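# Set pocket watch to 2:45 using crown

## Task

Draw the pocket watch's crown out, rotate it until the hands read 2:45 (a quarter to three), press the crown back in, and have the watch resting in its holder at the end.

## Robot and tools

Robot: two arms, left_arm and right_arm, each ending in an identical five-fingered right hand (not mirrored, so every hand number and axis means the same on both). Base positions in the scene frame: left_arm near (-0.020, +0.501, +0.015) m, right_arm near (+0.067, -0.633, +0.015) m. A camera stand sits behind the arms.

Frame: scene frame, origin at table-top height halfway between the arms; +x points out over the table, +z up, +y toward left_arm. Reported hand positions may be off by a few cm.

Hand point: a point fixed to each palm, about 0.05 m in front of it and 0.15 m out from the wrist flange. Its +z runs along straight fingers (tips reach 0.06 to 0.07 m past it), +y points out of the palm, +x runs across the palm away from the thumb. A wrist bracket on the little-finger side can strike objects, and with fingers level the wrist may hang lower than the hand.

execute_actions(actions, cameras): actions is a list of actions; each action is a table of up to 15 rows, one row per 1/30 s step, last row held if fewer than 15. Every row is a single list of 28 numbers in [-1, 1] covering both arms: left dx, dy, dz, rx, ry, rz, then left little, ring, middle, index, thumb_bend, thumb_turn, force_limit, speed, then the same 14 for the right arm. The six pose numbers are offsets (not a pose) from that arm's Hand target at the start of the action, along scene axes; every row counts from that same start. Scale: 1.0 = 0.6 m for dx/dy/dz and 180 degrees for the rotation vector rx/ry/rz, turning about the Hand target position. All six zero means hold/re-request the current Hand target. Finger and thumb numbers are absolute targets: +1 open/straight, -1 curled; thumb_turn -1 puts the thumb opposite the fingers, +1 beside the palm. force_limit maps -1 to about 0 N and +1 to 10 N (15 N for the two thumb motors). speed runs from near zero at -1 to full at +0.48 and above; use about -0.94 or slower for gentle grips. No value means 'unchanged': to keep a hand as it is, resend its last sent eight numbers (if none sent yet, its hand_measured plus hand_force_limit and hand_speed). cameras: list of names, ["all"], or []; images come by default only with an empty actions list.

move(target, speed, blend, stop_force, zero, blocking, cameras): drives each hand point in a straight line. target is one 28-number row as above, or a list of up to 15 such rows; all offsets in every row count from the same Hand targets, not from the previous row. speed: m/s, 0.002 to 3.2 (default 0.25), rotation up to twice that in rad/s; one value or one per target. blend: metres of corner rounding per target; 0 stops at each. stop_force: newtons, 4 to 120, one value for both arms; a path ends when the wrist sensor feels that much push against the motion; do not trust it while the hand rotates, and leave it out when pulling away from a contact. zero (only with stop_force, default true) re-zeroes before the move. blocking=false returns early (not allowed with stop_force). The result adds a move: line giving the ending (done, off_target, moving, held, fault) and limits such as paced (pose clipped) or held (steps withheld). Paths do not avoid obstacles; steer around each arm's own base.

wait(seconds 0 to 10): lets time run holding current commands. stop(): brakes a running move. zoom_image(camera, region [x0, y0, x1, y1] in pixels, at most 504 wide/high) enlarges part of the latest image of cam_high, cam_left_wrist or cam_right_wrist (each 672x504). show_instructions() shows reference images. zero_wrist_force(arm) re-zeros that arm's wrist sensor. finished_scene(scene) ends the current scene, given its number; irreversible.

Results: end_effector_position (m), end_effector_quat_wxyz, velocities in the scene frame; Hand target (the base for the next offsets; the hand may settle short of it, so send the missing distance as an offset); joint positions and torques; Wrist force/torque along the hand's own axes plus a peak line; hand_measured, hand_stopped_by (moving, target, force, stalled, fault) and hand_load_n, six values each in motor order. A lost grip shows only as hand_load_n dropping near 0. Commanded orientation is clipped to 32 degrees from the measured one each step.

Grips: with the thumb in front of the palm, the hand holds objects about 0.035 to 0.065 m thick, handles down to about 0.025 m. To grip harder, raise force_limit and send a target more closed than hand_measured.

Avoid: arms touching or a hand closing on the other hand; pressing past firm contact (arms are stiff); contact torques reaching joint limits (wrist joints 47.5 N m, elbow 132) or about 150 N on any arm part, which halts the arm for 10 s; anything dropping or leaving the table; slams, fast swings of loads and excess finger force; long stretched or straining poses that overheat motors (a MOTOR HOT line warns; 85 °C brakes the arm for a while).

Each tool is called after "Request:" as name(argument=value, ...) on one line, values as JSON.

Reference images:

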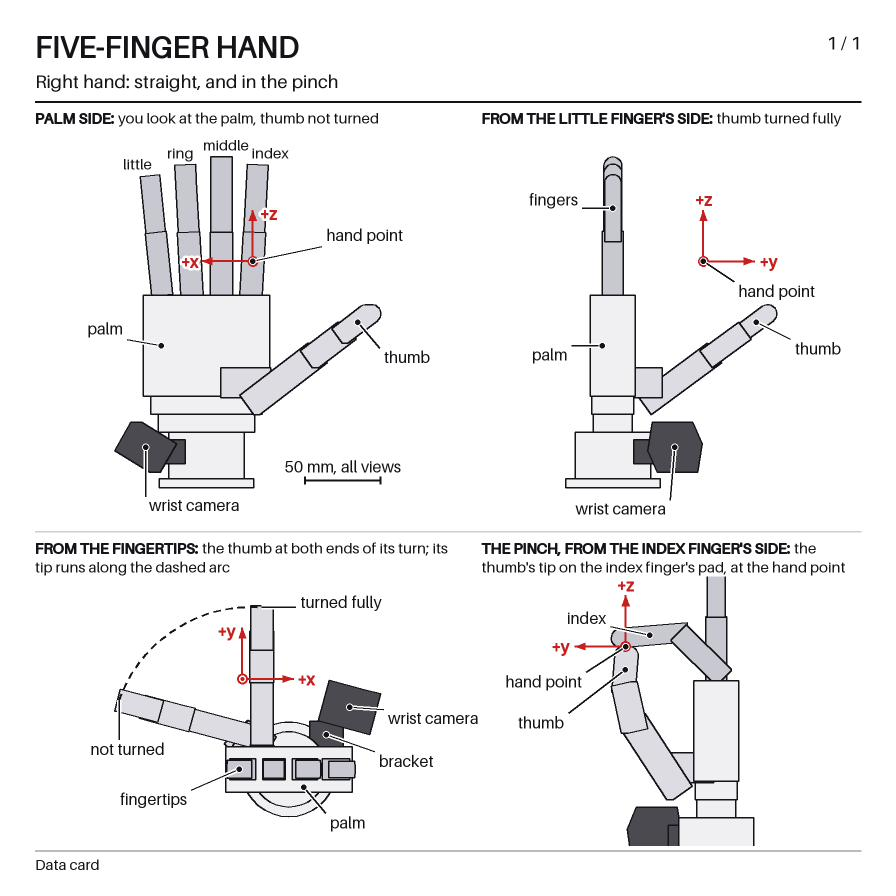

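## Session

Request:
execute_actions(actions=[])

Scene clock: 0.00 s.
left_arm: end_effector_position=(-0.2731, +0.9427, +0.6580) hand_measured=(+1.000, +1.000, +1.000, +1.000, +1.000, +1.000) hand_load_n=(+0.0, +0.0, +0.0, +0.0, +0.0, +0.0) hand_stopped_by=(target, target, target, target, target, target) hand_force_limit=0.00 hand_speed=-0.80 end_effector_quat_wxyz=(-0.017, +0.757, -0.648, -0.078) | right_arm: end_effector_position=(+0.2069, -1.1091, +0.6193) hand_measured=(+1.000, +1.000, +1.000, +1.000, +1.000, +1.000) hand_load_n=(+0.0, +0.0, -0.5, +0.0, +0.0, +0.0) hand_stopped_by=(target, target, target, target, target, target) hand_force_limit=0.00 hand_speed=-0.80 end_effector_quat_wxyz=(+0.023, +0.725, +0.680, +0.102)
Joint positions: left_arm=[1.478 -1.663 1.448 1.66 1.472 -1.746] | right_arm=[-1.851 -1.593 1.512 1.809 1.431 -1.825]
Joint velocities: within noise
Joint torques (N m): no reading
Wrist force (N): no reading
Wrist torque (N m): no reading
Wrist force, peak (N): no reading
Hand target: left_arm -0.2731, +0.9427, +0.6580; -0.017, +0.757, -0.648, -0.078 | right_arm +0.2069, -1.1091, +0.6193; +0.023, +0.725, +0.680, +0.102

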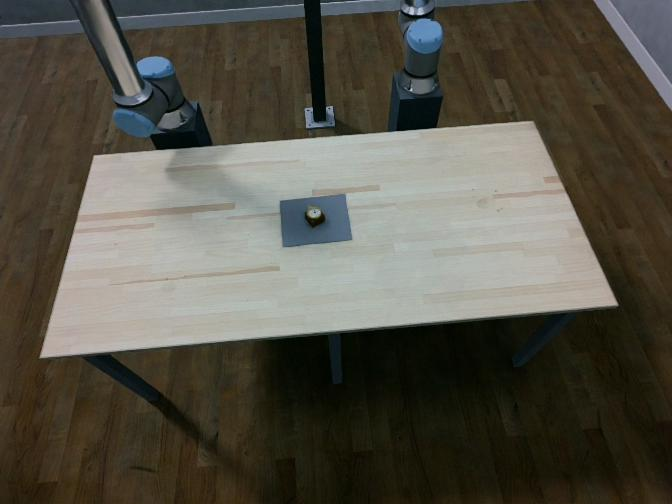

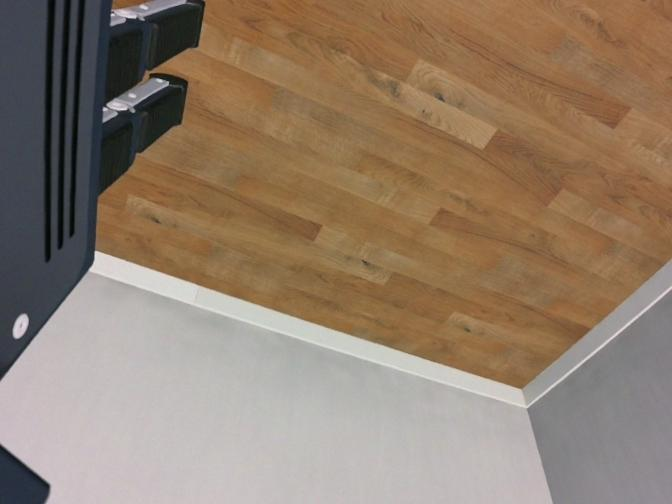

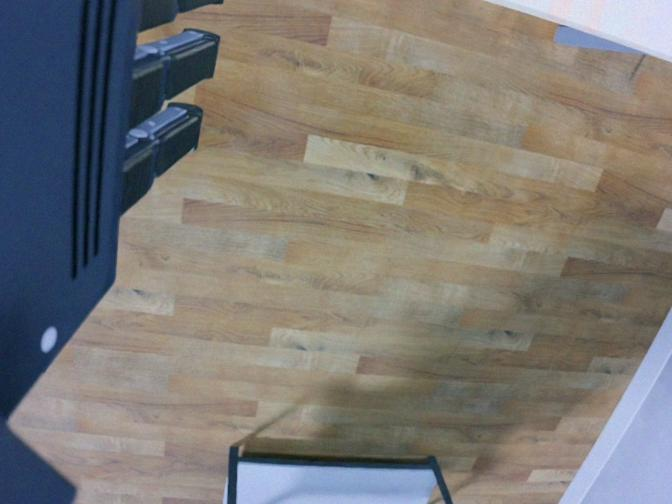

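Request:
zoom_image(camera="cam_high", region=[270, 180, 360, 250])

Request:
zoom_image(camera="cam_high", region=[298, 200, 332, 232])

Scaled by 5.600 from the camera's 672x504 image, which has a finer 960x720 frame.

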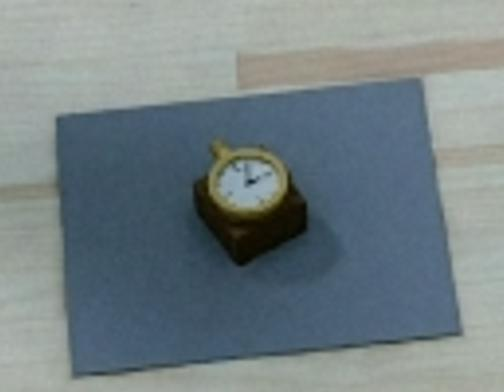

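Scaled by 14.824 from the camera's 672x504 image, which has a finer 960x720 frame.

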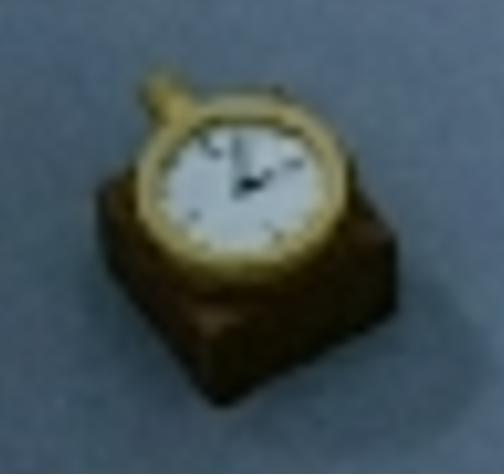

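Request:
move(target=[[0,0,0,0,0,0,1,1,1,1,1,1,0,-0.8,0.572,0.432,-0.1155,-0.027,-0.0023,0.236,1,1,1,1,1,1,0,-0.8],[0,0,0,0,0,0,1,1,1,1,1,1,0,-0.8,0.73,0.68,-0.2,-0.055,-0.0046,0.472,1,1,1,1,1,1,0,-0.8]], blend=0.1, speed=0.35)

Scene clock: 9.90 s.
left_arm: end_effector_position=(-0.2731, +0.9427, +0.6580) hand_measured=(+1.000, +1.000, +1.000, +1.000, +1.000, +1.000) hand_load_n=(+0.0, +0.0, +0.0, +0.0, +0.0, +0.0) hand_stopped_by=(target, target, target, target, target, target) hand_force_limit=0.00 hand_speed=-0.80 end_effector_quat_wxyz=(-0.017, +0.757, -0.648, -0.078) | right_arm: end_effector_position=(+0.6448, -0.7012, +0.4993) hand_measured=(+1.000, +1.000, +1.000, +1.000, +1.000, +1.000) hand_load_n=(+0.0, +0.0, +0.0, +0.5, +0.0, +0.0) hand_stopped_by=(target, target, target, target, target, target) hand_force_limit=0.00 hand_speed=-0.80 end_effector_quat_wxyz=(+0.009, +0.071, +0.997, +0.042)
Joint positions: left_arm=[1.478 -1.663 1.448 1.66 1.472 -1.746] | right_arm=[-0.561 -1.45 1.534 1.513 1.488 -2.017]
Joint torques (N m): left_arm=[0.54 -31.86 -34.22 2.95 -0.88 -0.11] | right_arm=[13.81 -27.21 -43.33 0.57 3.65 -2.6]
Wrist force (N): left_arm=[-0.1 -0.4 -0.3] | right_arm=[0.5 0.2 0.4]
Wrist torque (N m): left_arm=[-0.04 0.04 -0.01] | right_arm=[0.04 -0.08 0.04]
Wrist force, peak (N): left_arm=[0.0 -0.9 0.4] | right_arm=[-1.2 -1.1 -0.2]
Hand target: left_arm -0.2731, +0.9427, +0.6580; -0.017, +0.757, -0.648, -0.078 | right_arm +0.6449, -0.7011, +0.4993; +0.009, +0.071, +0.997, +0.042
Off the commanded pose: left_arm 0.000 m, 0 deg | right_arm 0.000 m, 0 deg.
move: done

Request:
move(target=[0,0,0,0,0,0,1,1,1,1,1,1,0,-0.8,0.0085,0.9,-0.4,-0.0279,-0.0026,0.2383,1,1,1,1,1,1,0,-0.8], speed=0.35, cameras=["cam_right_wrist","cam_high"])

Request:
zoom_image(camera="cam_right_wrist", region=[240, 120, 560, 400])

Scene clock: 12.93 s.
left_arm: end_effector_position=(-0.2731, +0.9427, +0.6580) hand_measured=(+1.000, +1.000, +1.000, +1.000, +1.000, +1.000) hand_load_n=(+0.0, +0.0, +0.0, +0.0, +0.0, +0.0) hand_stopped_by=(target, target, target, target, target, target) hand_force_limit=0.00 hand_speed=-0.80 end_effector_quat_wxyz=(-0.017, +0.757, -0.648, -0.078) | right_arm: end_effector_position=(+0.6499, -0.1613, +0.2593) hand_measured=(+1.000, +1.000, +1.000, +1.000, +1.000, +1.000) hand_load_n=(+0.0, +0.0, +0.0, +0.0, +0.0, +0.0) hand_stopped_by=(target, target, target, target, target, target) hand_force_limit=0.00 hand_speed=-0.80 end_effector_quat_wxyz=(+0.000, -0.299, +0.954, +0.000)
Joint positions: left_arm=[1.478 -1.663 1.448 1.66 1.472 -1.746] | right_arm=[0.381 -1.088 1.469 1.19 1.57 -1.824]
Joint torques (N m): left_arm=[-0.49 -32.07 -34.65 2.86 -0.51 -0.43] | right_arm=[13.27 -51.06 -40.45 6.16 3.84 2.82]
Wrist force (N): left_arm=[0.3 -0.1 -0.3] | right_arm=[0.5 0.5 0.3]
Wrist torque (N m): left_arm=[0.00 -0.02 0.01] | right_arm=[0.00 0.01 -0.06]
Wrist force, peak (N): left_arm=[-0.3 -0.4 -0.7] | right_arm=[-0.1 1.9 1.2]
Hand target: left_arm -0.2731, +0.9427, +0.6580; -0.017, +0.757, -0.648, -0.078 | right_arm +0.6500, -0.1611, +0.2593; +0.000, -0.299, +0.954, +0.000
Off the commanded pose: left_arm 0.000 m, 0 deg | right_arm 0.000 m, 0 deg.
move: done
camera_calibration:
cam_right_wrist: T_world_to_cam=[[-0.76917, 0.635999, -0.0623065, 0.623839], [0.534284, 0.693506, 0.483311, -0.362579], [0.350595, 0.338459, -0.873229, 0.167769], [0, 0, 0, 1]] pos_world=[0.614739, -0.202093, 0.360609]
Images, in order (width x height): cam_high 672x504, cam_right_wrist 672x504.

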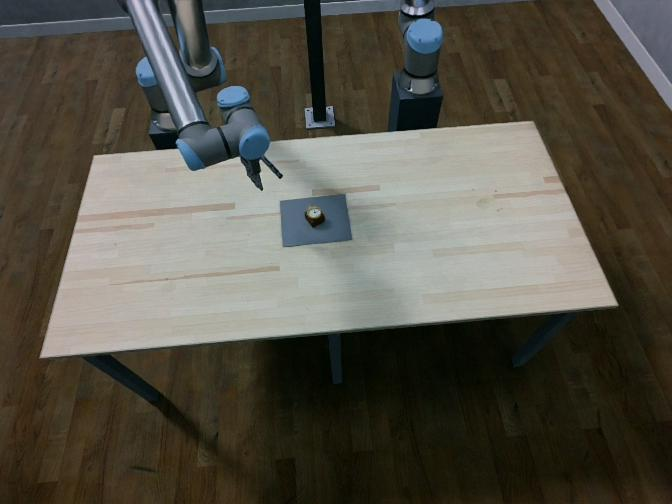

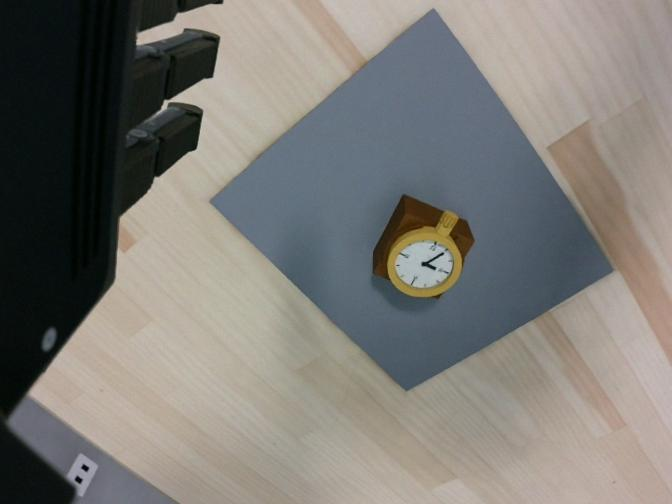

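Scaled by 1.575 from the camera's 672x504 image, which has a finer 960x720 frame.

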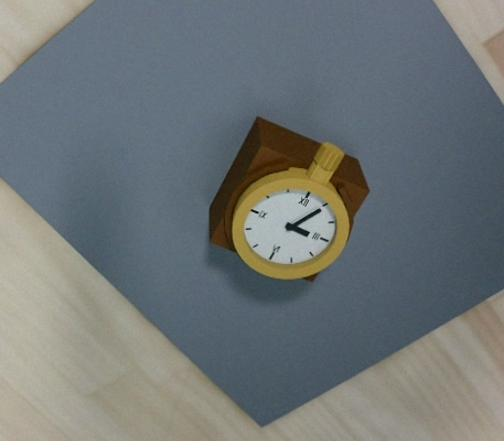

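Request:
zoom_image(camera="cam_right_wrist", region=[360, 180, 500, 310])

Scaled by 3.600 from the camera's 672x504 image, which has a finer 960x720 frame.

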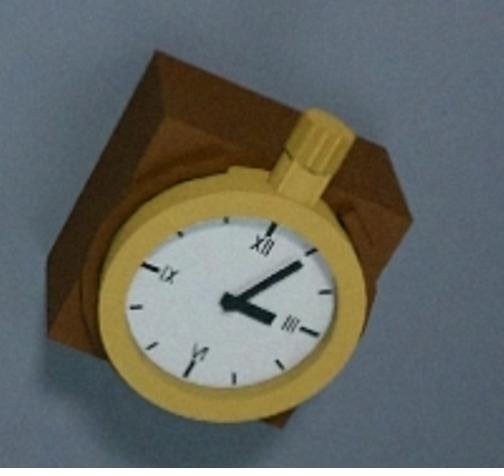

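Request:
move(target=[0,0,0,0,0,0,1,1,1,1,1,1,0,-0.8,-0.05,0.17,-0.1,0,0,0,-1,-1,0.3,0.6,1,-1,0,0], speed=0.2, cameras=["cam_right_wrist"])

Request:
zoom_image(camera="cam_right_wrist", region=[300, 150, 500, 350])

Scene clock: 19.03 s.
left_arm: end_effector_position=(-0.2731, +0.9427, +0.6580) hand_measured=(+1.000, +1.000, +1.000, +1.000, +1.000, +1.000) hand_load_n=(+0.0, +0.0, +0.0, +0.0, +0.0, +0.0) hand_stopped_by=(target, target, target, target, target, target) hand_force_limit=0.00 hand_speed=-0.80 end_effector_quat_wxyz=(-0.017, +0.757, -0.648, -0.078) | right_arm: end_effector_position=(+0.6200, -0.0592, +0.1993) hand_measured=(-1.000, -1.000, +0.300, +0.600, +1.000, -1.000) hand_load_n=(+0.0, +0.0, +0.0, +0.0, +0.0, +0.0) hand_stopped_by=(target, target, target, target, target, target) hand_force_limit=0.00 hand_speed=0.00 end_effector_quat_wxyz=(+0.000, -0.299, +0.954, +0.000)
Joint positions: left_arm=[1.478 -1.663 1.448 1.66 1.472 -1.746] | right_arm=[0.528 -0.987 1.422 1.135 1.57 -1.676]
Joint torques (N m): left_arm=[1.57 -32.39 -34.04 3.01 -0.44 -0.54] | right_arm=[13.45 -58.21 -40.19 0.28 3.33 2.43]
Wrist force (N): left_arm=[-0.2 0.3 -0.2] | right_arm=[0.7 0.2 0.5]
Wrist torque (N m): left_arm=[0.06 0.03 0.00] | right_arm=[0.00 -0.04 -0.02]
Wrist force, peak (N): left_arm=[-0.6 -0.5 -0.3] | right_arm=[0.3 1.9 0.9]
Hand target: left_arm -0.2731, +0.9427, +0.6580; -0.017, +0.757, -0.648, -0.078 | right_arm +0.6200, -0.0591, +0.1993; +0.000, -0.299, +0.954, +0.000
Off the commanded pose: left_arm 0.000 m, 0 deg | right_arm 0.000 m, 0 deg.
move: done
camera_calibration:
cam_right_wrist: T_world_to_cam=[[-0.769272, 0.635876, -0.0623083, 0.532214], [0.534194, 0.693614, 0.483256, -0.388332], [0.350509, 0.338471, -0.873259, 0.0913625], [0, 0, 0, 1]] pos_world=[0.584839, -0.0999928, 0.300608]
Images, in order (width x height): cam_right_wrist 672x504.

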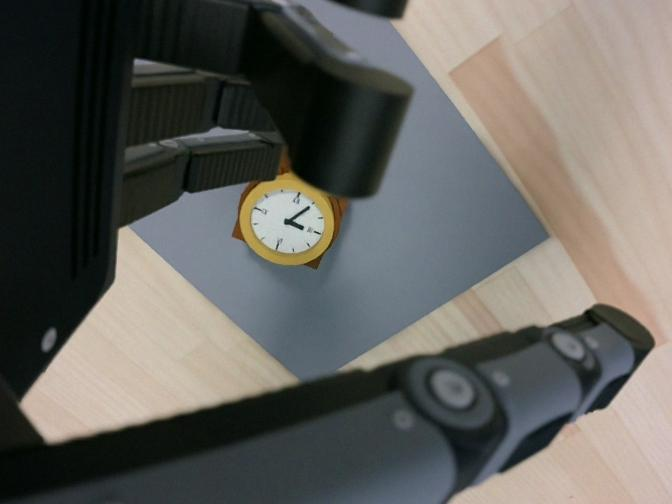

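Scaled by 2.520 from the camera's 672x504 image, which has a finer 960x720 frame.

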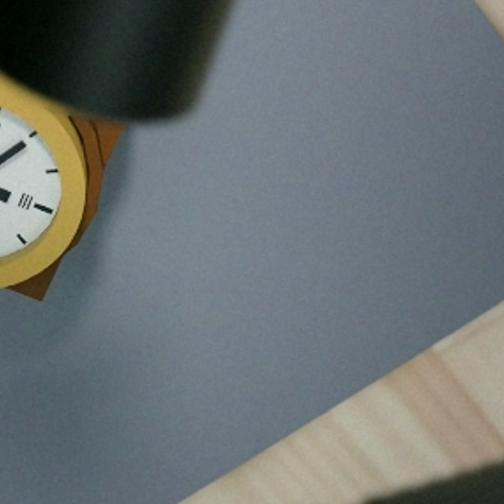

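Request:
execute_actions(actions=[[[0,0,0,0,0,0,1,1,1,1,1,1,0,-0.8,0,0,0,0,0,0,-1,-1,0,0,0.1,-0.7,0,0]]], cameras=["cam_right_wrist"])

Scene clock: 27.47 s.
left_arm: end_effector_position=(-0.2731, +0.9427, +0.6580) hand_measured=(+1.000, +1.000, +1.000, +1.000, +1.000, +1.000) hand_load_n=(+0.0, +0.0, +0.0, +0.0, -0.5, +0.0) hand_stopped_by=(target, target, target, target, target, target) hand_force_limit=0.00 hand_speed=-0.80 end_effector_quat_wxyz=(-0.017, +0.757, -0.648, -0.078) | right_arm: end_effector_position=(+0.6200, -0.0591, +0.1993) hand_measured=(-1.000, -1.000, +0.000, +0.000, +0.100, -0.700) hand_load_n=(+0.0, +0.0, +0.0, +0.0, +0.0, +0.0) hand_stopped_by=(target, target, target, target, target, target) hand_force_limit=0.00 hand_speed=0.00 end_effector_quat_wxyz=(+0.000, -0.299, +0.954, +0.000)
Joint positions: left_arm=[1.478 -1.663 1.448 1.66 1.472 -1.746] | right_arm=[0.528 -0.987 1.422 1.135 1.57 -1.676]
Joint torques (N m): left_arm=[0.55 -30.28 -34.19 2.69 -0.61 -0.35] | right_arm=[14.13 -57.34 -37.08 0.45 1.47 2.83]
Wrist force (N): left_arm=[-0.3 -0.5 0.0] | right_arm=[0.8 0.6 0.3]
Wrist torque (N m): left_arm=[-0.08 0.06 -0.04] | right_arm=[0.06 -0.06 0.01]
Wrist force, peak (N): left_arm=[-0.5 -0.8 0.1] | right_arm=[1.0 0.8 0.6]
Hand target: left_arm -0.2731, +0.9427, +0.6580; -0.017, +0.757, -0.648, -0.078 | right_arm +0.6200, -0.0591, +0.1993; +0.000, -0.299, +0.954, +0.000
Off the commanded pose: left_arm 0.000 m, 0 deg | right_arm 0.000 m, 0 deg.
camera_calibration:
cam_right_wrist: T_world_to_cam=[[-0.769313, 0.635822, -0.0623461, 0.532174], [0.534135, 0.693663, 0.483251, -0.388312], [0.350509, 0.33847, -0.873259, 0.091241], [0, 0, 0, 1]] pos_world=[0.584839, -0.0998926, 0.300508]
Images, in order (width x height): cam_right_wrist 672x504.

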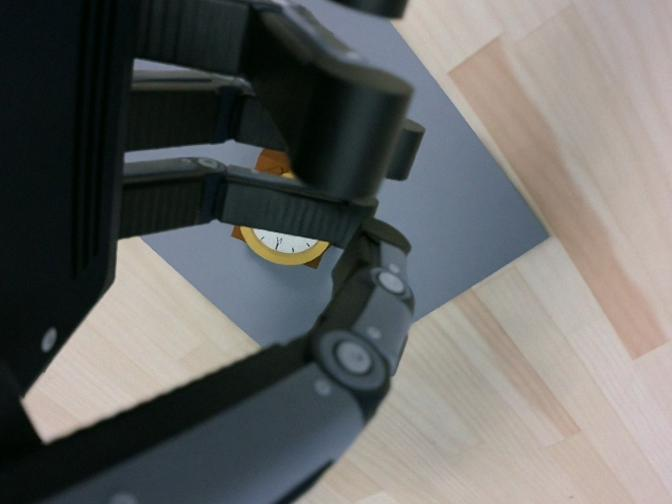

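Request:
move(target=[0,0,0,0,0,0,1,1,1,1,1,1,0,-0.8,-0.0675,0.0928,-0.146,-0.2387,-0.1428,-0.0405,0,0,0,0,0.5,-0.7,0,0], speed=0.2, cameras=["cam_right_wrist"])

Scene clock: 31.60 s.
left_arm: end_effector_position=(-0.2731, +0.9427, +0.6580) hand_measured=(+1.000, +1.000, +1.000, +1.000, +1.000, +1.000) hand_load_n=(+0.0, -0.5, +0.0, +0.0, +0.0, +0.0) hand_stopped_by=(target, target, target, target, target, target) hand_force_limit=0.00 hand_speed=-0.80 end_effector_quat_wxyz=(-0.017, +0.757, -0.648, -0.078) | right_arm: end_effector_position=(+0.5795, -0.0034, +0.1117) hand_measured=(+0.000, +0.000, +0.000, +0.000, +0.500, -0.700) hand_load_n=(+0.0, +0.0, +0.0, +0.0, +0.0, +0.0) hand_stopped_by=(target, target, target, target, target, target) hand_force_limit=0.00 hand_speed=0.00 end_effector_quat_wxyz=(+0.099, -0.212, +0.881, -0.411)
Joint positions: left_arm=[1.478 -1.663 1.448 1.66 1.472 -1.746] | right_arm=[0.903 -0.686 1.251 1.445 2.352 -0.983]
Joint torques (N m): left_arm=[0.15 -31.55 -34.35 2.85 -0.74 -0.75] | right_arm=[15.24 -74.1 -37.44 6.04 4.9 2.73]
Wrist force (N): left_arm=[-0.1 0.3 -0.3] | right_arm=[0.9 2.3 -0.8]
Wrist torque (N m): left_arm=[0.05 0.03 0.01] | right_arm=[0.33 -0.09 -0.11]
Wrist force, peak (N): left_arm=[-0.7 -0.3 -0.4] | right_arm=[1.0 2.8 -0.8]
Hand target: left_arm -0.2731, +0.9427, +0.6580; -0.017, +0.757, -0.648, -0.078 | right_arm +0.5795, -0.0034, +0.1117; +0.099, -0.212, +0.881, -0.411
Off the commanded pose: left_arm 0.000 m, 0 deg | right_arm 0.000 m, 0 deg.
move: done
camera_calibration:
cam_right_wrist: T_world_to_cam=[[-0.498441, 0.385521, -0.776486, 0.382135], [0.498098, 0.860436, 0.107464, -0.299589], [0.709546, -0.333201, -0.620904, -0.228407], [0, 0, 0, 1]] pos_world=[0.501761, 0.0343504, 0.187098]
Images, in order (width x height): cam_right_wrist 672x504.

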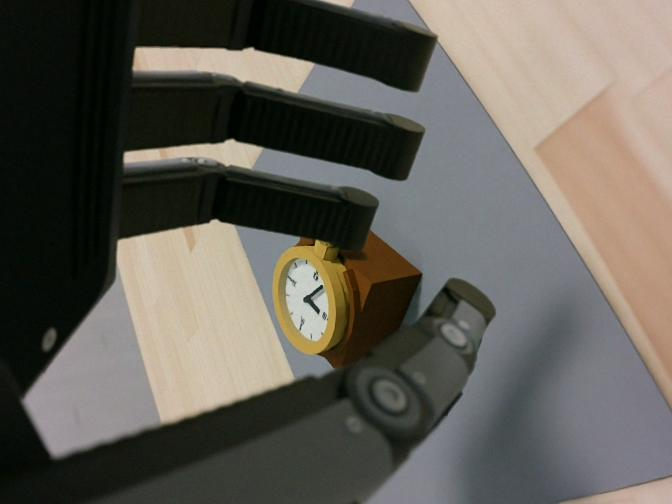

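Request:
execute_actions(actions=[[[0,0,0,0,0,0,1,1,1,1,1,1,0,-0.8,0,0,0,0,0,0,1,1,1,1,1,-0.7,0,0.3]]], cameras=["cam_right_wrist"])

Request:
zoom_image(camera="cam_right_wrist", region=[250, 190, 450, 390])

Scene clock: 32.70 s.
left_arm: end_effector_position=(-0.2731, +0.9427, +0.6580) hand_measured=(+1.000, +1.000, +1.000, +1.000, +1.000, +1.000) hand_load_n=(+0.0, +0.0, +0.0, +0.0, +0.0, +0.0) hand_stopped_by=(target, target, target, target, target, target) hand_force_limit=0.00 hand_speed=-0.80 end_effector_quat_wxyz=(-0.017, +0.757, -0.648, -0.078) | right_arm: end_effector_position=(+0.5795, -0.0034, +0.1117) hand_measured=(+1.000, +1.000, +1.000, +1.000, +1.000, -0.700) hand_load_n=(+0.0, +0.0, -0.5, +0.0, +0.0, +0.0) hand_stopped_by=(target, target, target, target, target, target) hand_force_limit=0.00 hand_speed=0.30 end_effector_quat_wxyz=(+0.099, -0.212, +0.881, -0.411)
Joint positions: left_arm=[1.478 -1.663 1.448 1.66 1.472 -1.746] | right_arm=[0.903 -0.686 1.25 1.445 2.353 -0.983]
Joint torques (N m): left_arm=[0.78 -31.11 -34.84 3.15 -0.6 -0.83] | right_arm=[11.35 -72.53 -35.86 5.55 2.72 2.78]
Wrist force (N): left_arm=[-0.1 -0.2 -0.3] | right_arm=[1.1 2.2 -1.1]
Wrist torque (N m): left_arm=[-0.01 0.03 -0.01] | right_arm=[0.32 -0.13 -0.10]
Wrist force, peak (N): left_arm=[0.3 -0.6 -0.5] | right_arm=[1.7 2.1 -0.9]
Hand target: left_arm -0.2731, +0.9427, +0.6580; -0.017, +0.757, -0.648, -0.078 | right_arm +0.5795, -0.0034, +0.1117; +0.099, -0.212, +0.881, -0.411
Off the commanded pose: left_arm 0.000 m, 0 deg | right_arm 0.000 m, 0 deg.
camera_calibration:
cam_right_wrist: T_world_to_cam=[[-0.498309, 0.385431, -0.776616, 0.382018], [0.498164, 0.860409, 0.107374, -0.299594], [0.709592, -0.333377, -0.620757, -0.228514], [0, 0, 0, 1]] pos_world=[0.501762, 0.0343502, 0.186998]
Images, in order (width x height): cam_right_wrist 672x504.

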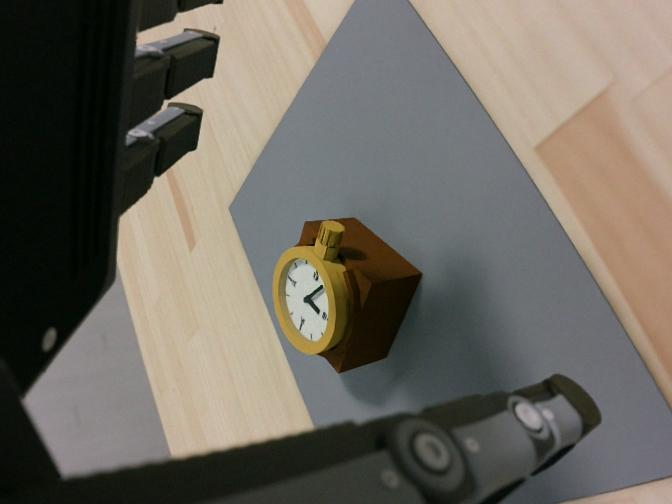

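Scaled by 2.520 from the camera's 672x504 image, which has a finer 960x720 frame.

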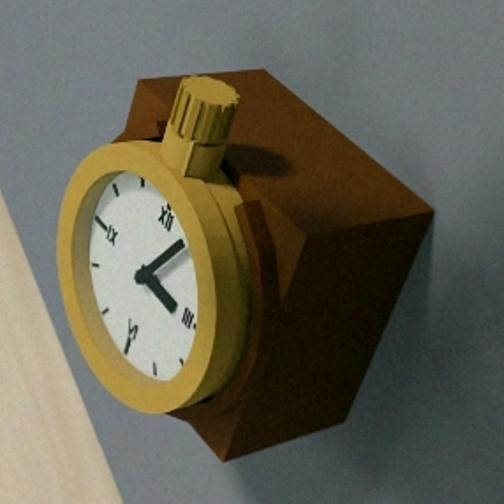

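Request:
move(target=[0,0,0,0,0,0,1,1,1,1,1,1,0,-0.8,0.1755,-0.1552,0.047,0.2475,0.1261,0,0,0,0,0,0.3,-0.7,0,0.2], speed=0.2, cameras=["cam_right_wrist"])

Scene clock: 41.50 s.
left_arm: end_effector_position=(-0.2731, +0.9427, +0.6580) hand_measured=(+1.000, +1.000, +1.000, +1.000, +1.000, +1.000) hand_load_n=(+0.0, +0.0, +0.0, +0.0, -0.5, +0.0) hand_stopped_by=(target, target, target, target, target, target) hand_force_limit=0.00 hand_speed=-0.80 end_effector_quat_wxyz=(-0.017, +0.757, -0.648, -0.078) | right_arm: end_effector_position=(+0.6848, -0.0965, +0.1399) hand_measured=(+0.000, +0.000, +0.000, +0.000, +0.300, -0.700) hand_load_n=(+0.0, +0.0, +0.0, +0.0, +0.0, +0.0) hand_stopped_by=(target, target, target, target, target, target) hand_force_limit=0.00 hand_speed=0.20 end_effector_quat_wxyz=(+0.000, -0.233, +0.972, +0.000)
Joint positions: left_arm=[1.478 -1.663 1.448 1.66 1.472 -1.746] | right_arm=[0.45 -0.915 1.416 1.069 1.571 -1.619]
Joint torques (N m): left_arm=[1.37 -31.29 -34.47 2.75 -0.8 -0.65] | right_arm=[-12.31 -60.46 -22.61 5.73 -3.89 -2.53]
Wrist force (N): left_arm=[-0.2 0.0 -0.2] | right_arm=[1.0 1.0 0.8]
Wrist torque (N m): left_arm=[0.01 0.04 -0.01] | right_arm=[0.06 -0.11 0.16]
Wrist force, peak (N): left_arm=[-0.5 -0.9 -0.1] | right_arm=[1.1 2.7 -1.4]
Hand target: left_arm -0.2731, +0.9427, +0.6580; -0.017, +0.757, -0.648, -0.078 | right_arm +0.6848, -0.0966, +0.1399; +0.000, -0.233, +0.972, +0.000
Off the commanded pose: left_arm 0.000 m, 0 deg | right_arm 0.000 m, 0 deg.
move: done
camera_calibration:
cam_right_wrist: T_world_to_cam=[[-0.676006, 0.73418, -0.0632053, 0.547856], [0.622971, 0.615203, 0.483148, -0.436656], [0.393602, 0.287236, -0.873254, -0.00513903], [0, 0, 0, 1]] pos_world=[0.644401, -0.132117, 0.241109]
Images, in order (width x height): cam_right_wrist 672x504.

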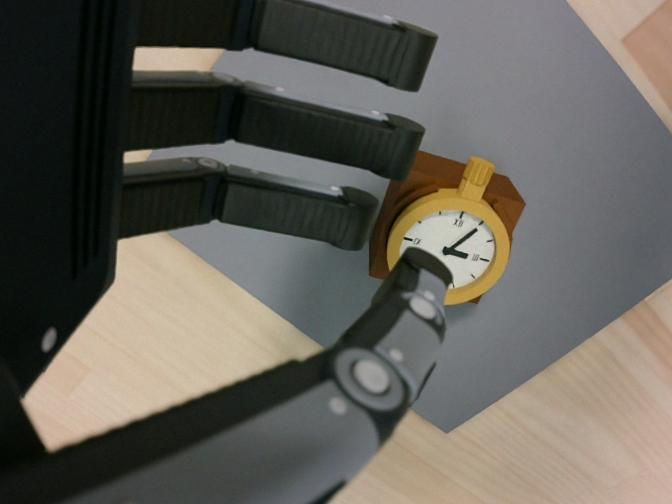

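Request:
move(target=[0,0,0,0,0,0,1,1,1,1,1,1,0,-0.8,0,0,-0.1565,0,0,0,0,0,0,0,0.3,-0.5,0,0.2], speed=0.12, stop_force=12, cameras=["cam_right_wrist"])

Scene clock: 44.57 s.
left_arm: end_effector_position=(-0.2731, +0.9427, +0.6580) hand_measured=(+1.000, +1.000, +1.000, +1.000, +1.000, +1.000) hand_load_n=(+0.0, +0.0, +0.0, +0.0, +0.0, +0.0) hand_stopped_by=(target, target, target, target, target, target) hand_force_limit=0.00 hand_speed=-0.80 end_effector_quat_wxyz=(-0.017, +0.757, -0.648, -0.078) | right_arm: end_effector_position=(+0.6848, -0.0966, +0.0460) hand_measured=(+0.000, +0.000, +0.000, +0.000, +0.300, -0.500) hand_load_n=(+0.0, +0.0, +0.0, +0.0, +0.0, +0.0) hand_stopped_by=(target, target, target, target, target, target) hand_force_limit=0.00 hand_speed=0.20 end_effector_quat_wxyz=(+0.000, -0.233, +0.972, +0.000)
Joint positions: left_arm=[1.478 -1.663 1.448 1.66 1.472 -1.746] | right_arm=[0.449 -0.832 1.46 0.942 1.571 -1.619]
Joint torques (N m): left_arm=[-0.06 -30.97 -34.51 3.15 -0.81 -0.72] | right_arm=[7.22 -61.73 -19.68 0.28 -1.56 2.44]
Wrist force (N): left_arm=[0.1 -0.5 -0.2] | right_arm=[1.1 0.5 0.7]
Wrist torque (N m): left_arm=[-0.06 -0.01 0.00] | right_arm=[-0.06 -0.11 0.18]
Wrist force, peak (N): left_arm=[0.3 -0.4 -0.7] | right_arm=[0.8 1.1 1.1]
Hand target: left_arm -0.2731, +0.9427, +0.6580; -0.017, +0.757, -0.648, -0.078 | right_arm +0.6848, -0.0966, +0.0460; +0.000, -0.233, +0.972, +0.000
Off the commanded pose: left_arm 0.000 m, 0 deg | right_arm 0.000 m, 0 deg.
move: done
camera_calibration:
cam_right_wrist: T_world_to_cam=[[-0.676035, 0.73418, -0.0628938, 0.541968], [0.623129, 0.615156, 0.483005, -0.391314], [0.393302, 0.287337, -0.873356, -0.0868882], [0, 0, 0, 1]] pos_world=[0.644402, -0.132217, 0.147208]
Images, in order (width x height): cam_right_wrist 672x504.

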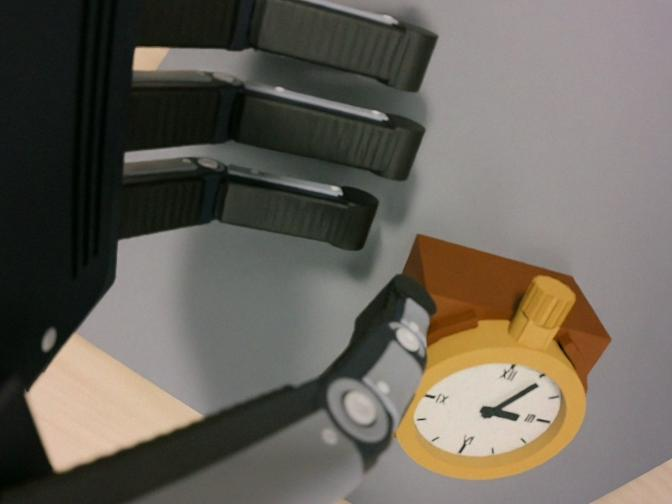

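Request:
move(target=[0,0,0,0,0,0,1,1,1,1,1,1,0,-0.8,-0.0215,0.0453,0,0,0,0,0,0,0,0,0.3,-0.5,0,0.2], speed=0.06, stop_force=6, cameras=["cam_right_wrist"])

Scene clock: 46.87 s.
left_arm: end_effector_position=(-0.2731, +0.9427, +0.6580) hand_measured=(+1.000, +1.000, +1.000, +1.000, +1.000, +1.000) hand_load_n=(+0.0, +0.0, +0.0, +0.0, +0.0, +0.0) hand_stopped_by=(target, target, target, target, target, target) hand_force_limit=0.00 hand_speed=-0.80 end_effector_quat_wxyz=(-0.017, +0.757, -0.648, -0.078) | right_arm: end_effector_position=(+0.6719, -0.0694, +0.0460) hand_measured=(+0.000, +0.000, +0.000, +0.000, +0.300, -0.500) hand_load_n=(+0.0, +0.0, +0.0, +0.0, +0.0, +0.0) hand_stopped_by=(target, target, target, target, target, target) hand_force_limit=0.00 hand_speed=0.20 end_effector_quat_wxyz=(+0.000, -0.233, +0.972, +0.000)
Joint positions: left_arm=[1.478 -1.663 1.448 1.66 1.472 -1.746] | right_arm=[0.489 -0.823 1.443 0.95 1.571 -1.579]
Joint torques (N m): left_arm=[0.99 -32.15 -34.3 3.4 -0.5 -1.03] | right_arm=[12.55 -64.75 -37.07 6.21 2.52 2.68]
Wrist force (N): left_arm=[-0.1 -0.2 -0.2] | right_arm=[0.3 0.5 0.4]
Wrist torque (N m): left_arm=[-0.02 0.03 -0.01] | right_arm=[-0.03 0.00 -0.03]
Wrist force, peak (N): left_arm=[-0.4 -0.4 -0.6] | right_arm=[1.4 1.3 0.3]
Hand target: left_arm -0.2731, +0.9427, +0.6580; -0.017, +0.757, -0.648, -0.078 | right_arm +0.6719, -0.0694, +0.0460; +0.000, -0.233, +0.972, +0.000
Off the commanded pose: left_arm 0.000 m, 0 deg | right_arm 0.000 m, 0 deg.
move: done
camera_calibration:
cam_right_wrist: T_world_to_cam=[[-0.676018, 0.734205, -0.0627935, 0.513254], [0.623155, 0.615084, 0.483063, -0.40004], [0.39329, 0.287429, -0.873331, -0.0896166], [0, 0, 0, 1]] pos_world=[0.631502, -0.105017, 0.147208]
Images, in order (width x height): cam_right_wrist 672x504.

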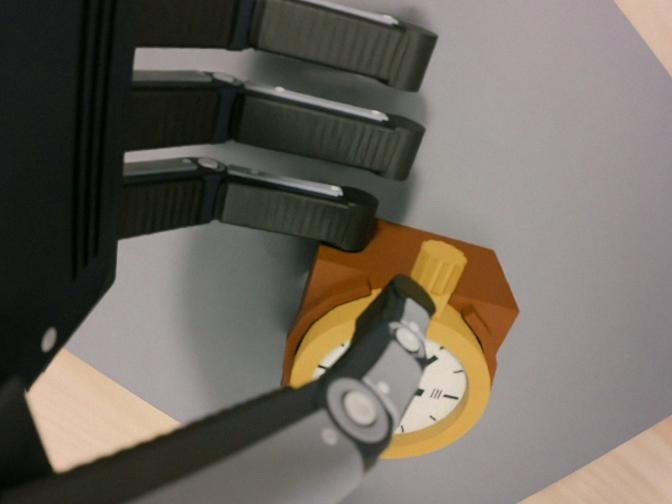

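Request:
move(target=[0,0,0,0,0,0,1,1,1,1,1,1,0,-0.8,-0.0168,0.0326,0,0,0,0,0,0,0,0,0.3,-0.5,0,0.2], speed=0.04, stop_force=5, cameras=["cam_right_wrist"])

Scene clock: 49.07 s.
left_arm: end_effector_position=(-0.2731, +0.9427, +0.6580) hand_measured=(+1.000, +1.000, +1.000, +1.000, +1.000, +1.000) hand_load_n=(+0.0, +0.0, +0.0, +0.0, +0.0, +0.0) hand_stopped_by=(target, target, target, target, target, target) hand_force_limit=0.00 hand_speed=-0.80 end_effector_quat_wxyz=(-0.017, +0.757, -0.648, -0.078) | right_arm: end_effector_position=(+0.6618, -0.0498, +0.0460) hand_measured=(+0.000, +0.000, +0.000, +0.000, +0.300, -0.500) hand_load_n=(+0.0, +0.0, +0.0, +0.0, +0.0, +0.0) hand_stopped_by=(target, target, target, target, target, target) hand_force_limit=0.00 hand_speed=0.20 end_effector_quat_wxyz=(+0.000, -0.233, +0.972, +0.000)
Joint positions: left_arm=[1.478 -1.663 1.448 1.66 1.472 -1.746] | right_arm=[0.518 -0.816 1.43 0.956 1.571 -1.551]
Joint torques (N m): left_arm=[-1.17 -31.96 -33.94 3.07 -0.52 -1] | right_arm=[12.02 -63.71 -35.66 6.23 2.66 2.36]
Wrist force (N): left_arm=[-0.1 -0.2 0.1] | right_arm=[0.4 0.4 0.5]
Wrist torque (N m): left_arm=[-0.03 0.02 -0.02] | right_arm=[-0.03 -0.01 -0.02]
Wrist force, peak (N): left_arm=[-0.5 -0.6 -0.5] | right_arm=[1.1 1.3 0.3]
Hand target: left_arm -0.2731, +0.9427, +0.6580; -0.017, +0.757, -0.648, -0.078 | right_arm +0.6618, -0.0498, +0.0460; +0.000, -0.233, +0.972, +0.000
Off the commanded pose: left_arm 0.000 m, 0 deg | right_arm 0.000 m, 0 deg.
move: done
camera_calibration:
cam_right_wrist: T_world_to_cam=[[-0.676022, 0.734201, -0.0627967, 0.492039], [0.623151, 0.615089, 0.483062, -0.405799], [0.39329, 0.287429, -0.873331, -0.091278], [0, 0, 0, 1]] pos_world=[0.621402, -0.0854172, 0.147208]
Images, in order (width x height): cam_right_wrist 672x504.

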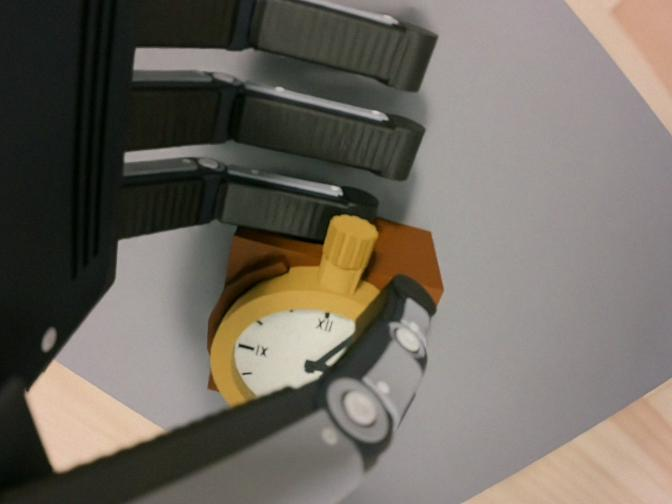

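Request:
execute_actions(actions=[[[0,0,0,0,0,0,1,1,1,1,1,1,0,-0.8,0,0,0,0,0,0,0,0,0,0,0.0,-0.5,-0.7,-0.6]]], cameras=["cam_right_wrist"])

Scene clock: 50.30 s.
left_arm: end_effector_position=(-0.2731, +0.9427, +0.6580) hand_measured=(+1.000, +1.000, +1.000, +1.000, +1.000, +1.000) hand_load_n=(+0.0, +0.0, +0.0, +0.0, +0.0, +0.0) hand_stopped_by=(target, target, target, target, target, target) hand_force_limit=0.00 hand_speed=-0.80 end_effector_quat_wxyz=(-0.017, +0.757, -0.648, -0.078) | right_arm: end_effector_position=(+0.6618, -0.0498, +0.0460) hand_measured=(+0.000, +0.000, +0.000, +0.000, +0.114, -0.500) hand_load_n=(+0.0, +0.0, +0.0, +0.0, +2.0, +0.0) hand_stopped_by=(target, target, target, target, force, target) hand_force_limit=-0.70 hand_speed=-0.60 end_effector_quat_wxyz=(+0.000, -0.233, +0.972, +0.000)
Joint positions: left_arm=[1.478 -1.663 1.448 1.66 1.472 -1.746] | right_arm=[0.518 -0.816 1.43 0.956 1.571 -1.551]
Joint torques (N m): left_arm=[1.29 -31.02 -34.43 3.08 -0.64 -1.04] | right_arm=[13.01 -64.56 -32.06 5.1 2.67 2.96]
Wrist force (N): left_arm=[-0.5 0.2 -0.2] | right_arm=[0.8 1.0 -5.1]
Wrist torque (N m): left_arm=[0.04 0.09 -0.03] | right_arm=[0.03 -0.08 0.00]
Wrist force, peak (N): left_arm=[-0.2 -0.9 -0.6] | right_arm=[0.8 1.0 -5.1]
Hand target: left_arm -0.2731, +0.9427, +0.6580; -0.017, +0.757, -0.648, -0.078 | right_arm +0.6618, -0.0498, +0.0460; +0.000, -0.233, +0.972, +0.000
Off the commanded pose: left_arm 0.000 m, 0 deg | right_arm 0.000 m, 0 deg.
camera_calibration:
cam_right_wrist: T_world_to_cam=[[-0.676064, 0.734159, -0.0628299, 0.492066], [0.623105, 0.615138, 0.483058, -0.405765], [0.393291, 0.287429, -0.873331, -0.0912783], [0, 0, 0, 1]] pos_world=[0.621402, -0.085417, 0.147208]
Images, in order (width x height): cam_right_wrist 672x504.

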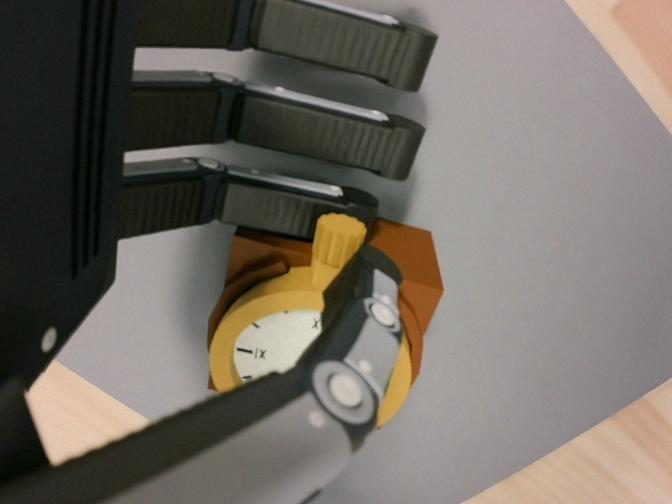

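Request:
execute_actions(actions=[[[0,0,0,0,0,0,1,1,1,1,1,1,0,-0.8,0,0,0,0,0,0,0,0,0,0.05,0.3,-0.5,-0.7,-0.6]]], cameras=["cam_right_wrist"])

Request:
zoom_image(camera="cam_right_wrist", region=[200, 160, 460, 420])

Scene clock: 51.33 s.
left_arm: end_effector_position=(-0.2731, +0.9427, +0.6580) hand_measured=(+1.000, +1.000, +1.000, +1.000, +1.000, +1.000) hand_load_n=(+0.0, +0.0, +0.0, +0.0, +0.0, +0.0) hand_stopped_by=(target, target, target, target, target, target) hand_force_limit=0.00 hand_speed=-0.80 end_effector_quat_wxyz=(-0.017, +0.757, -0.648, -0.078) | right_arm: end_effector_position=(+0.6618, -0.0498, +0.0460) hand_measured=(+0.000, +0.000, +0.000, +0.050, +0.300, -0.500) hand_load_n=(+0.0, +0.0, +0.0, +0.0, +0.0, +0.0) hand_stopped_by=(target, target, target, target, target, target) hand_force_limit=-0.70 hand_speed=-0.60 end_effector_quat_wxyz=(+0.000, -0.233, +0.972, +0.000)
Joint positions: left_arm=[1.478 -1.663 1.448 1.66 1.472 -1.746] | right_arm=[0.518 -0.816 1.43 0.956 1.571 -1.551]
Joint torques (N m): left_arm=[-0.37 -31.48 -34.5 3.17 -0.72 -1.11] | right_arm=[9.28 -66.88 -26.23 2 3.03 2.88]
Wrist force (N): left_arm=[-0.4 -0.2 0.0] | right_arm=[0.5 0.3 0.2]
Wrist torque (N m): left_arm=[-0.02 0.07 -0.03] | right_arm=[-0.02 -0.01 -0.02]
Wrist force, peak (N): left_arm=[-0.5 -0.8 -0.4] | right_arm=[0.9 1.2 -5.0]
Hand target: left_arm -0.2731, +0.9427, +0.6580; -0.017, +0.757, -0.648, -0.078 | right_arm +0.6618, -0.0498, +0.0460; +0.000, -0.233, +0.972, +0.000
Off the commanded pose: left_arm 0.000 m, 0 deg | right_arm 0.000 m, 0 deg.
camera_calibration:
cam_right_wrist: T_world_to_cam=[[-0.676064, 0.734159, -0.0628299, 0.492066], [0.623105, 0.615138, 0.483058, -0.405765], [0.393291, 0.287429, -0.873331, -0.0912783], [0, 0, 0, 1]] pos_world=[0.621402, -0.085417, 0.147208]
Images, in order (width x height): cam_right_wrist 672x504.

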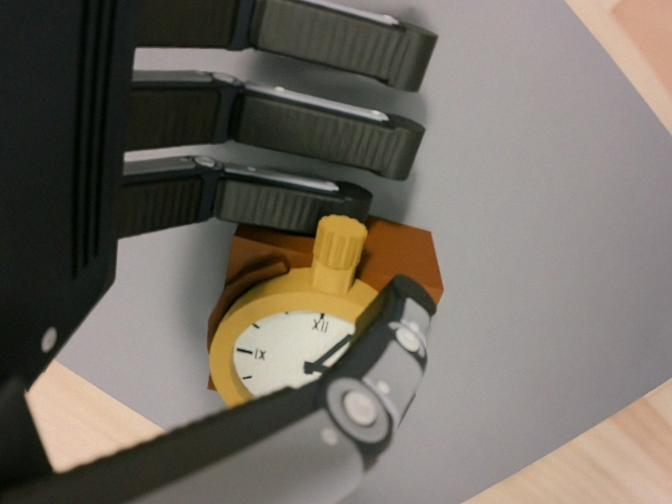

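Scaled by 1.938 from the camera's 672x504 image, which has a finer 960x720 frame.

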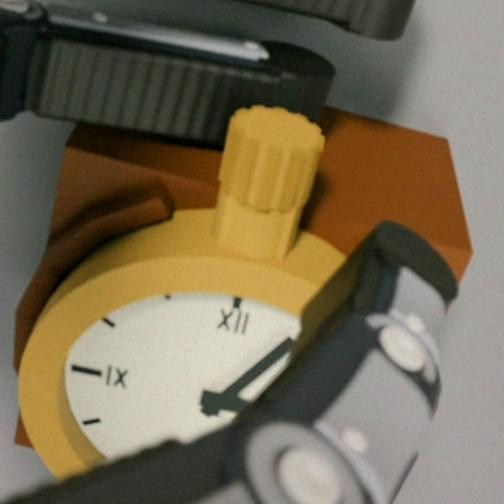

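Request:
move(target=[0,0,0,0,0,0,1,1,1,1,1,1,0,-0.8,0,0,0.006,0,0,0,0,0,0,0.1,0.3,-0.5,-0.7,-0.6], speed=0.02)

Request:
execute_actions(actions=[[[0,0,0,0,0,0,1,1,1,1,1,1,0,-0.8,0,0,0,0,0,0,0,0,0,0.1,0.0,-0.5,-0.7,-0.6]]], cameras=["cam_right_wrist"])

Request:
zoom_image(camera="cam_right_wrist", region=[200, 160, 460, 420])

Scene clock: 52.60 s.
left_arm: end_effector_position=(-0.2731, +0.9427, +0.6580) hand_measured=(+1.000, +1.000, +1.000, +1.000, +1.000, +1.000) hand_load_n=(+0.0, -0.5, +0.0, +0.0, +0.0, +0.0) hand_stopped_by=(target, target, target, target, target, target) hand_force_limit=0.00 hand_speed=-0.80 end_effector_quat_wxyz=(-0.017, +0.757, -0.648, -0.078) | right_arm: end_effector_position=(+0.6618, -0.0498, +0.0493) hand_measured=(+0.000, +0.000, +0.000, +0.100, +0.300, -0.500) hand_load_n=(+0.0, +0.0, +0.5, +0.0, +0.0, +0.0) hand_stopped_by=(target, target, target, target, target, target) hand_force_limit=-0.70 hand_speed=-0.60 end_effector_quat_wxyz=(+0.000, -0.233, +0.972, +0.000)
Joint positions: left_arm=[1.478 -1.663 1.448 1.66 1.472 -1.746] | right_arm=[0.518 -0.819 1.429 0.961 1.571 -1.551]
Joint torques (N m): left_arm=[0.7 -31.78 -34.19 3.25 -0.76 -1.14] | right_arm=[7.35 -97.66 -36.05 6.43 3 2.66]
Wrist force (N): left_arm=[-0.4 -0.8 -0.1] | right_arm=[1.3 0.8 0.7]
Wrist torque (N m): left_arm=[-0.11 0.07 -0.05] | right_arm=[0.01 -0.14 0.04]
Wrist force, peak (N): left_arm=[-0.3 -0.6 -0.7] | right_arm=[1.3 0.8 0.7]
Hand target: left_arm -0.2731, +0.9427, +0.6580; -0.017, +0.757, -0.648, -0.078 | right_arm +0.6618, -0.0498, +0.0496; +0.000, -0.233, +0.972, +0.000
Off the commanded pose: left_arm 0.000 m, 0 deg | right_arm 0.000 m, 0 deg.
move: done

Scene clock: 53.40 s.
left_arm: end_effector_position=(-0.2731, +0.9427, +0.6580) hand_measured=(+1.000, +1.000, +1.000, +1.000, +1.000, +1.000) hand_load_n=(+0.0, +0.0, +0.0, +0.0, +0.0, +0.0) hand_stopped_by=(target, target, target, target, target, target) hand_force_limit=0.00 hand_speed=-0.80 end_effector_quat_wxyz=(-0.017, +0.757, -0.648, -0.078) | right_arm: end_effector_position=(+0.6618, -0.0498, +0.0496) hand_measured=(+0.000, +0.000, +0.000, +0.100, +0.000, -0.500) hand_load_n=(+0.0, +0.0, +0.0, +0.0, +0.0, +0.5) hand_stopped_by=(target, target, target, target, target, target) hand_force_limit=-0.70 hand_speed=-0.60 end_effector_quat_wxyz=(+0.000, -0.233, +0.972, +0.000)
Joint positions: left_arm=[1.478 -1.663 1.448 1.66 1.472 -1.746] | right_arm=[0.518 -0.819 1.429 0.961 1.571 -1.551]
Joint torques (N m): left_arm=[2.69 -30.63 -34.53 2.94 -0.54 -0.88] | right_arm=[3.13 -95.6 -36.1 5.86 2.73 2.7]
Wrist force (N): left_arm=[-0.4 -0.3 0.1] | right_arm=[0.9 0.4 0.4]
Wrist torque (N m): left_arm=[-0.04 0.06 -0.03] | right_arm=[-0.03 -0.08 0.00]
Wrist force, peak (N): left_arm=[0.2 -0.6 -0.5] | right_arm=[1.3 0.8 0.1]
Hand target: left_arm -0.2731, +0.9427, +0.6580; -0.017, +0.757, -0.648, -0.078 | right_arm +0.6618, -0.0498, +0.0496; +0.000, -0.233, +0.972, +0.000
Off the commanded pose: left_arm 0.000 m, 0 deg | right_arm 0.000 m, 0 deg.
camera_calibration:
cam_right_wrist: T_world_to_cam=[[-0.676064, 0.734159, -0.0628299, 0.492292], [0.623105, 0.615138, 0.483058, -0.407504], [0.393291, 0.287429, -0.873331, -0.0881343], [0, 0, 0, 1]] pos_world=[0.621402, -0.085417, 0.150808]
Images, in order (width x height): cam_right_wrist 672x504.

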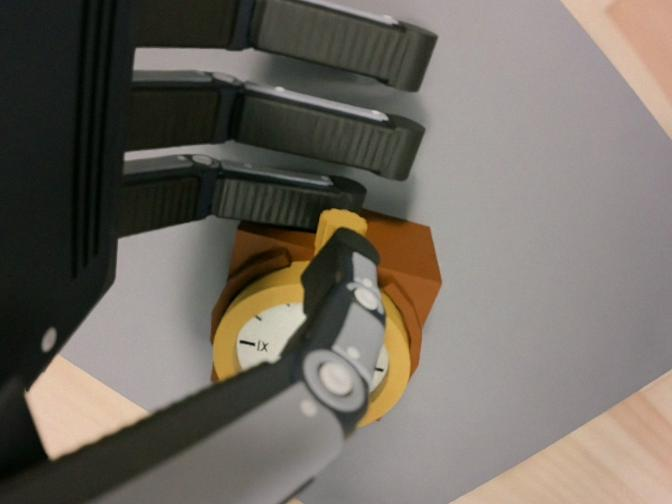

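Scaled by 1.938 from the camera's 672x504 image, which has a finer 960x720 frame.

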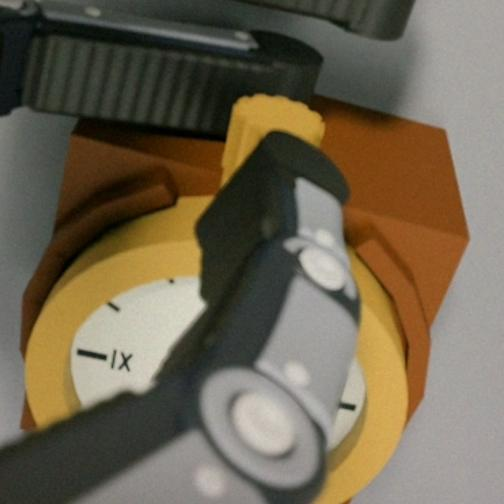

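Request:
move(target=[0,0,0,0,0,0,1,1,1,1,1,1,0,-0.8,0,0,-0.01,0,0,0,0,0,0,0.1,0.0,-0.5,-0.7,-0.6], speed=0.006, stop_force=4, cameras=["cam_right_wrist"])

Scene clock: 55.30 s.
left_arm: end_effector_position=(-0.2731, +0.9427, +0.6580) hand_measured=(+1.000, +1.000, +1.000, +1.000, +1.000, +1.000) hand_load_n=(+0.0, +0.0, +0.0, +0.0, +0.0, +0.0) hand_stopped_by=(target, target, target, target, target, target) hand_force_limit=0.00 hand_speed=-0.80 end_effector_quat_wxyz=(-0.017, +0.757, -0.648, -0.078) | right_arm: end_effector_position=(+0.6619, -0.0498, +0.0486) hand_measured=(+0.000, +0.000, +0.000, +0.100, +0.000, -0.500) hand_load_n=(+0.0, +0.5, +0.0, +0.0, +0.5, -1.0) hand_stopped_by=(target, target, target, target, target, target) hand_force_limit=-0.70 hand_speed=-0.60 end_effector_quat_wxyz=(+0.000, -0.233, +0.972, +0.000)
Joint positions: left_arm=[1.478 -1.663 1.448 1.66 1.472 -1.746] | right_arm=[0.518 -0.819 1.429 0.96 1.571 -1.551]
Joint torques (N m): left_arm=[-0.73 -31.05 -34.52 3.29 -0.4 -1] | right_arm=[3.43 -95.17 -36.05 5.69 2.49 2.65]
Wrist force (N): left_arm=[0.4 -0.3 -0.5] | right_arm=[2.3 0.4 -3.7]
Wrist torque (N m): left_arm=[-0.01 -0.04 0.02] | right_arm=[0.02 -0.10 0.03]
Wrist force, peak (N): left_arm=[-0.3 -0.9 -0.3] | right_arm=[2.5 0.4 -5.2]
Hand target: left_arm -0.2731, +0.9427, +0.6580; -0.017, +0.757, -0.648, -0.078 | right_arm +0.6619, -0.0498, +0.0486; +0.000, -0.233, +0.972, +0.000 (not the last commanded pose)
Off the commanded pose: left_arm 0.000 m, 0 deg | right_arm 0.005 m, 0 deg.
move: contact (right_arm)
camera_calibration:
cam_right_wrist: T_world_to_cam=[[-0.67602, 0.734196, -0.0628824, 0.492287], [0.62301, 0.615039, 0.483307, -0.407119], [0.393517, 0.287549, -0.87319, -0.0891105], [0, 0, 0, 1]] pos_world=[0.621501, -0.0854172, 0.149909]
Images, in order (width x height): cam_right_wrist 672x504.

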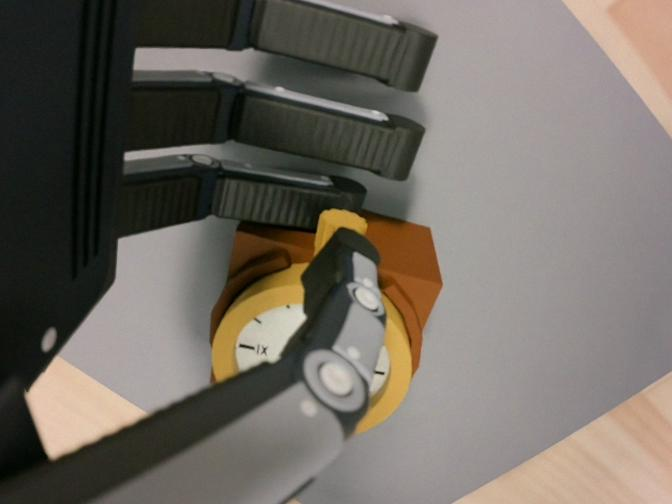

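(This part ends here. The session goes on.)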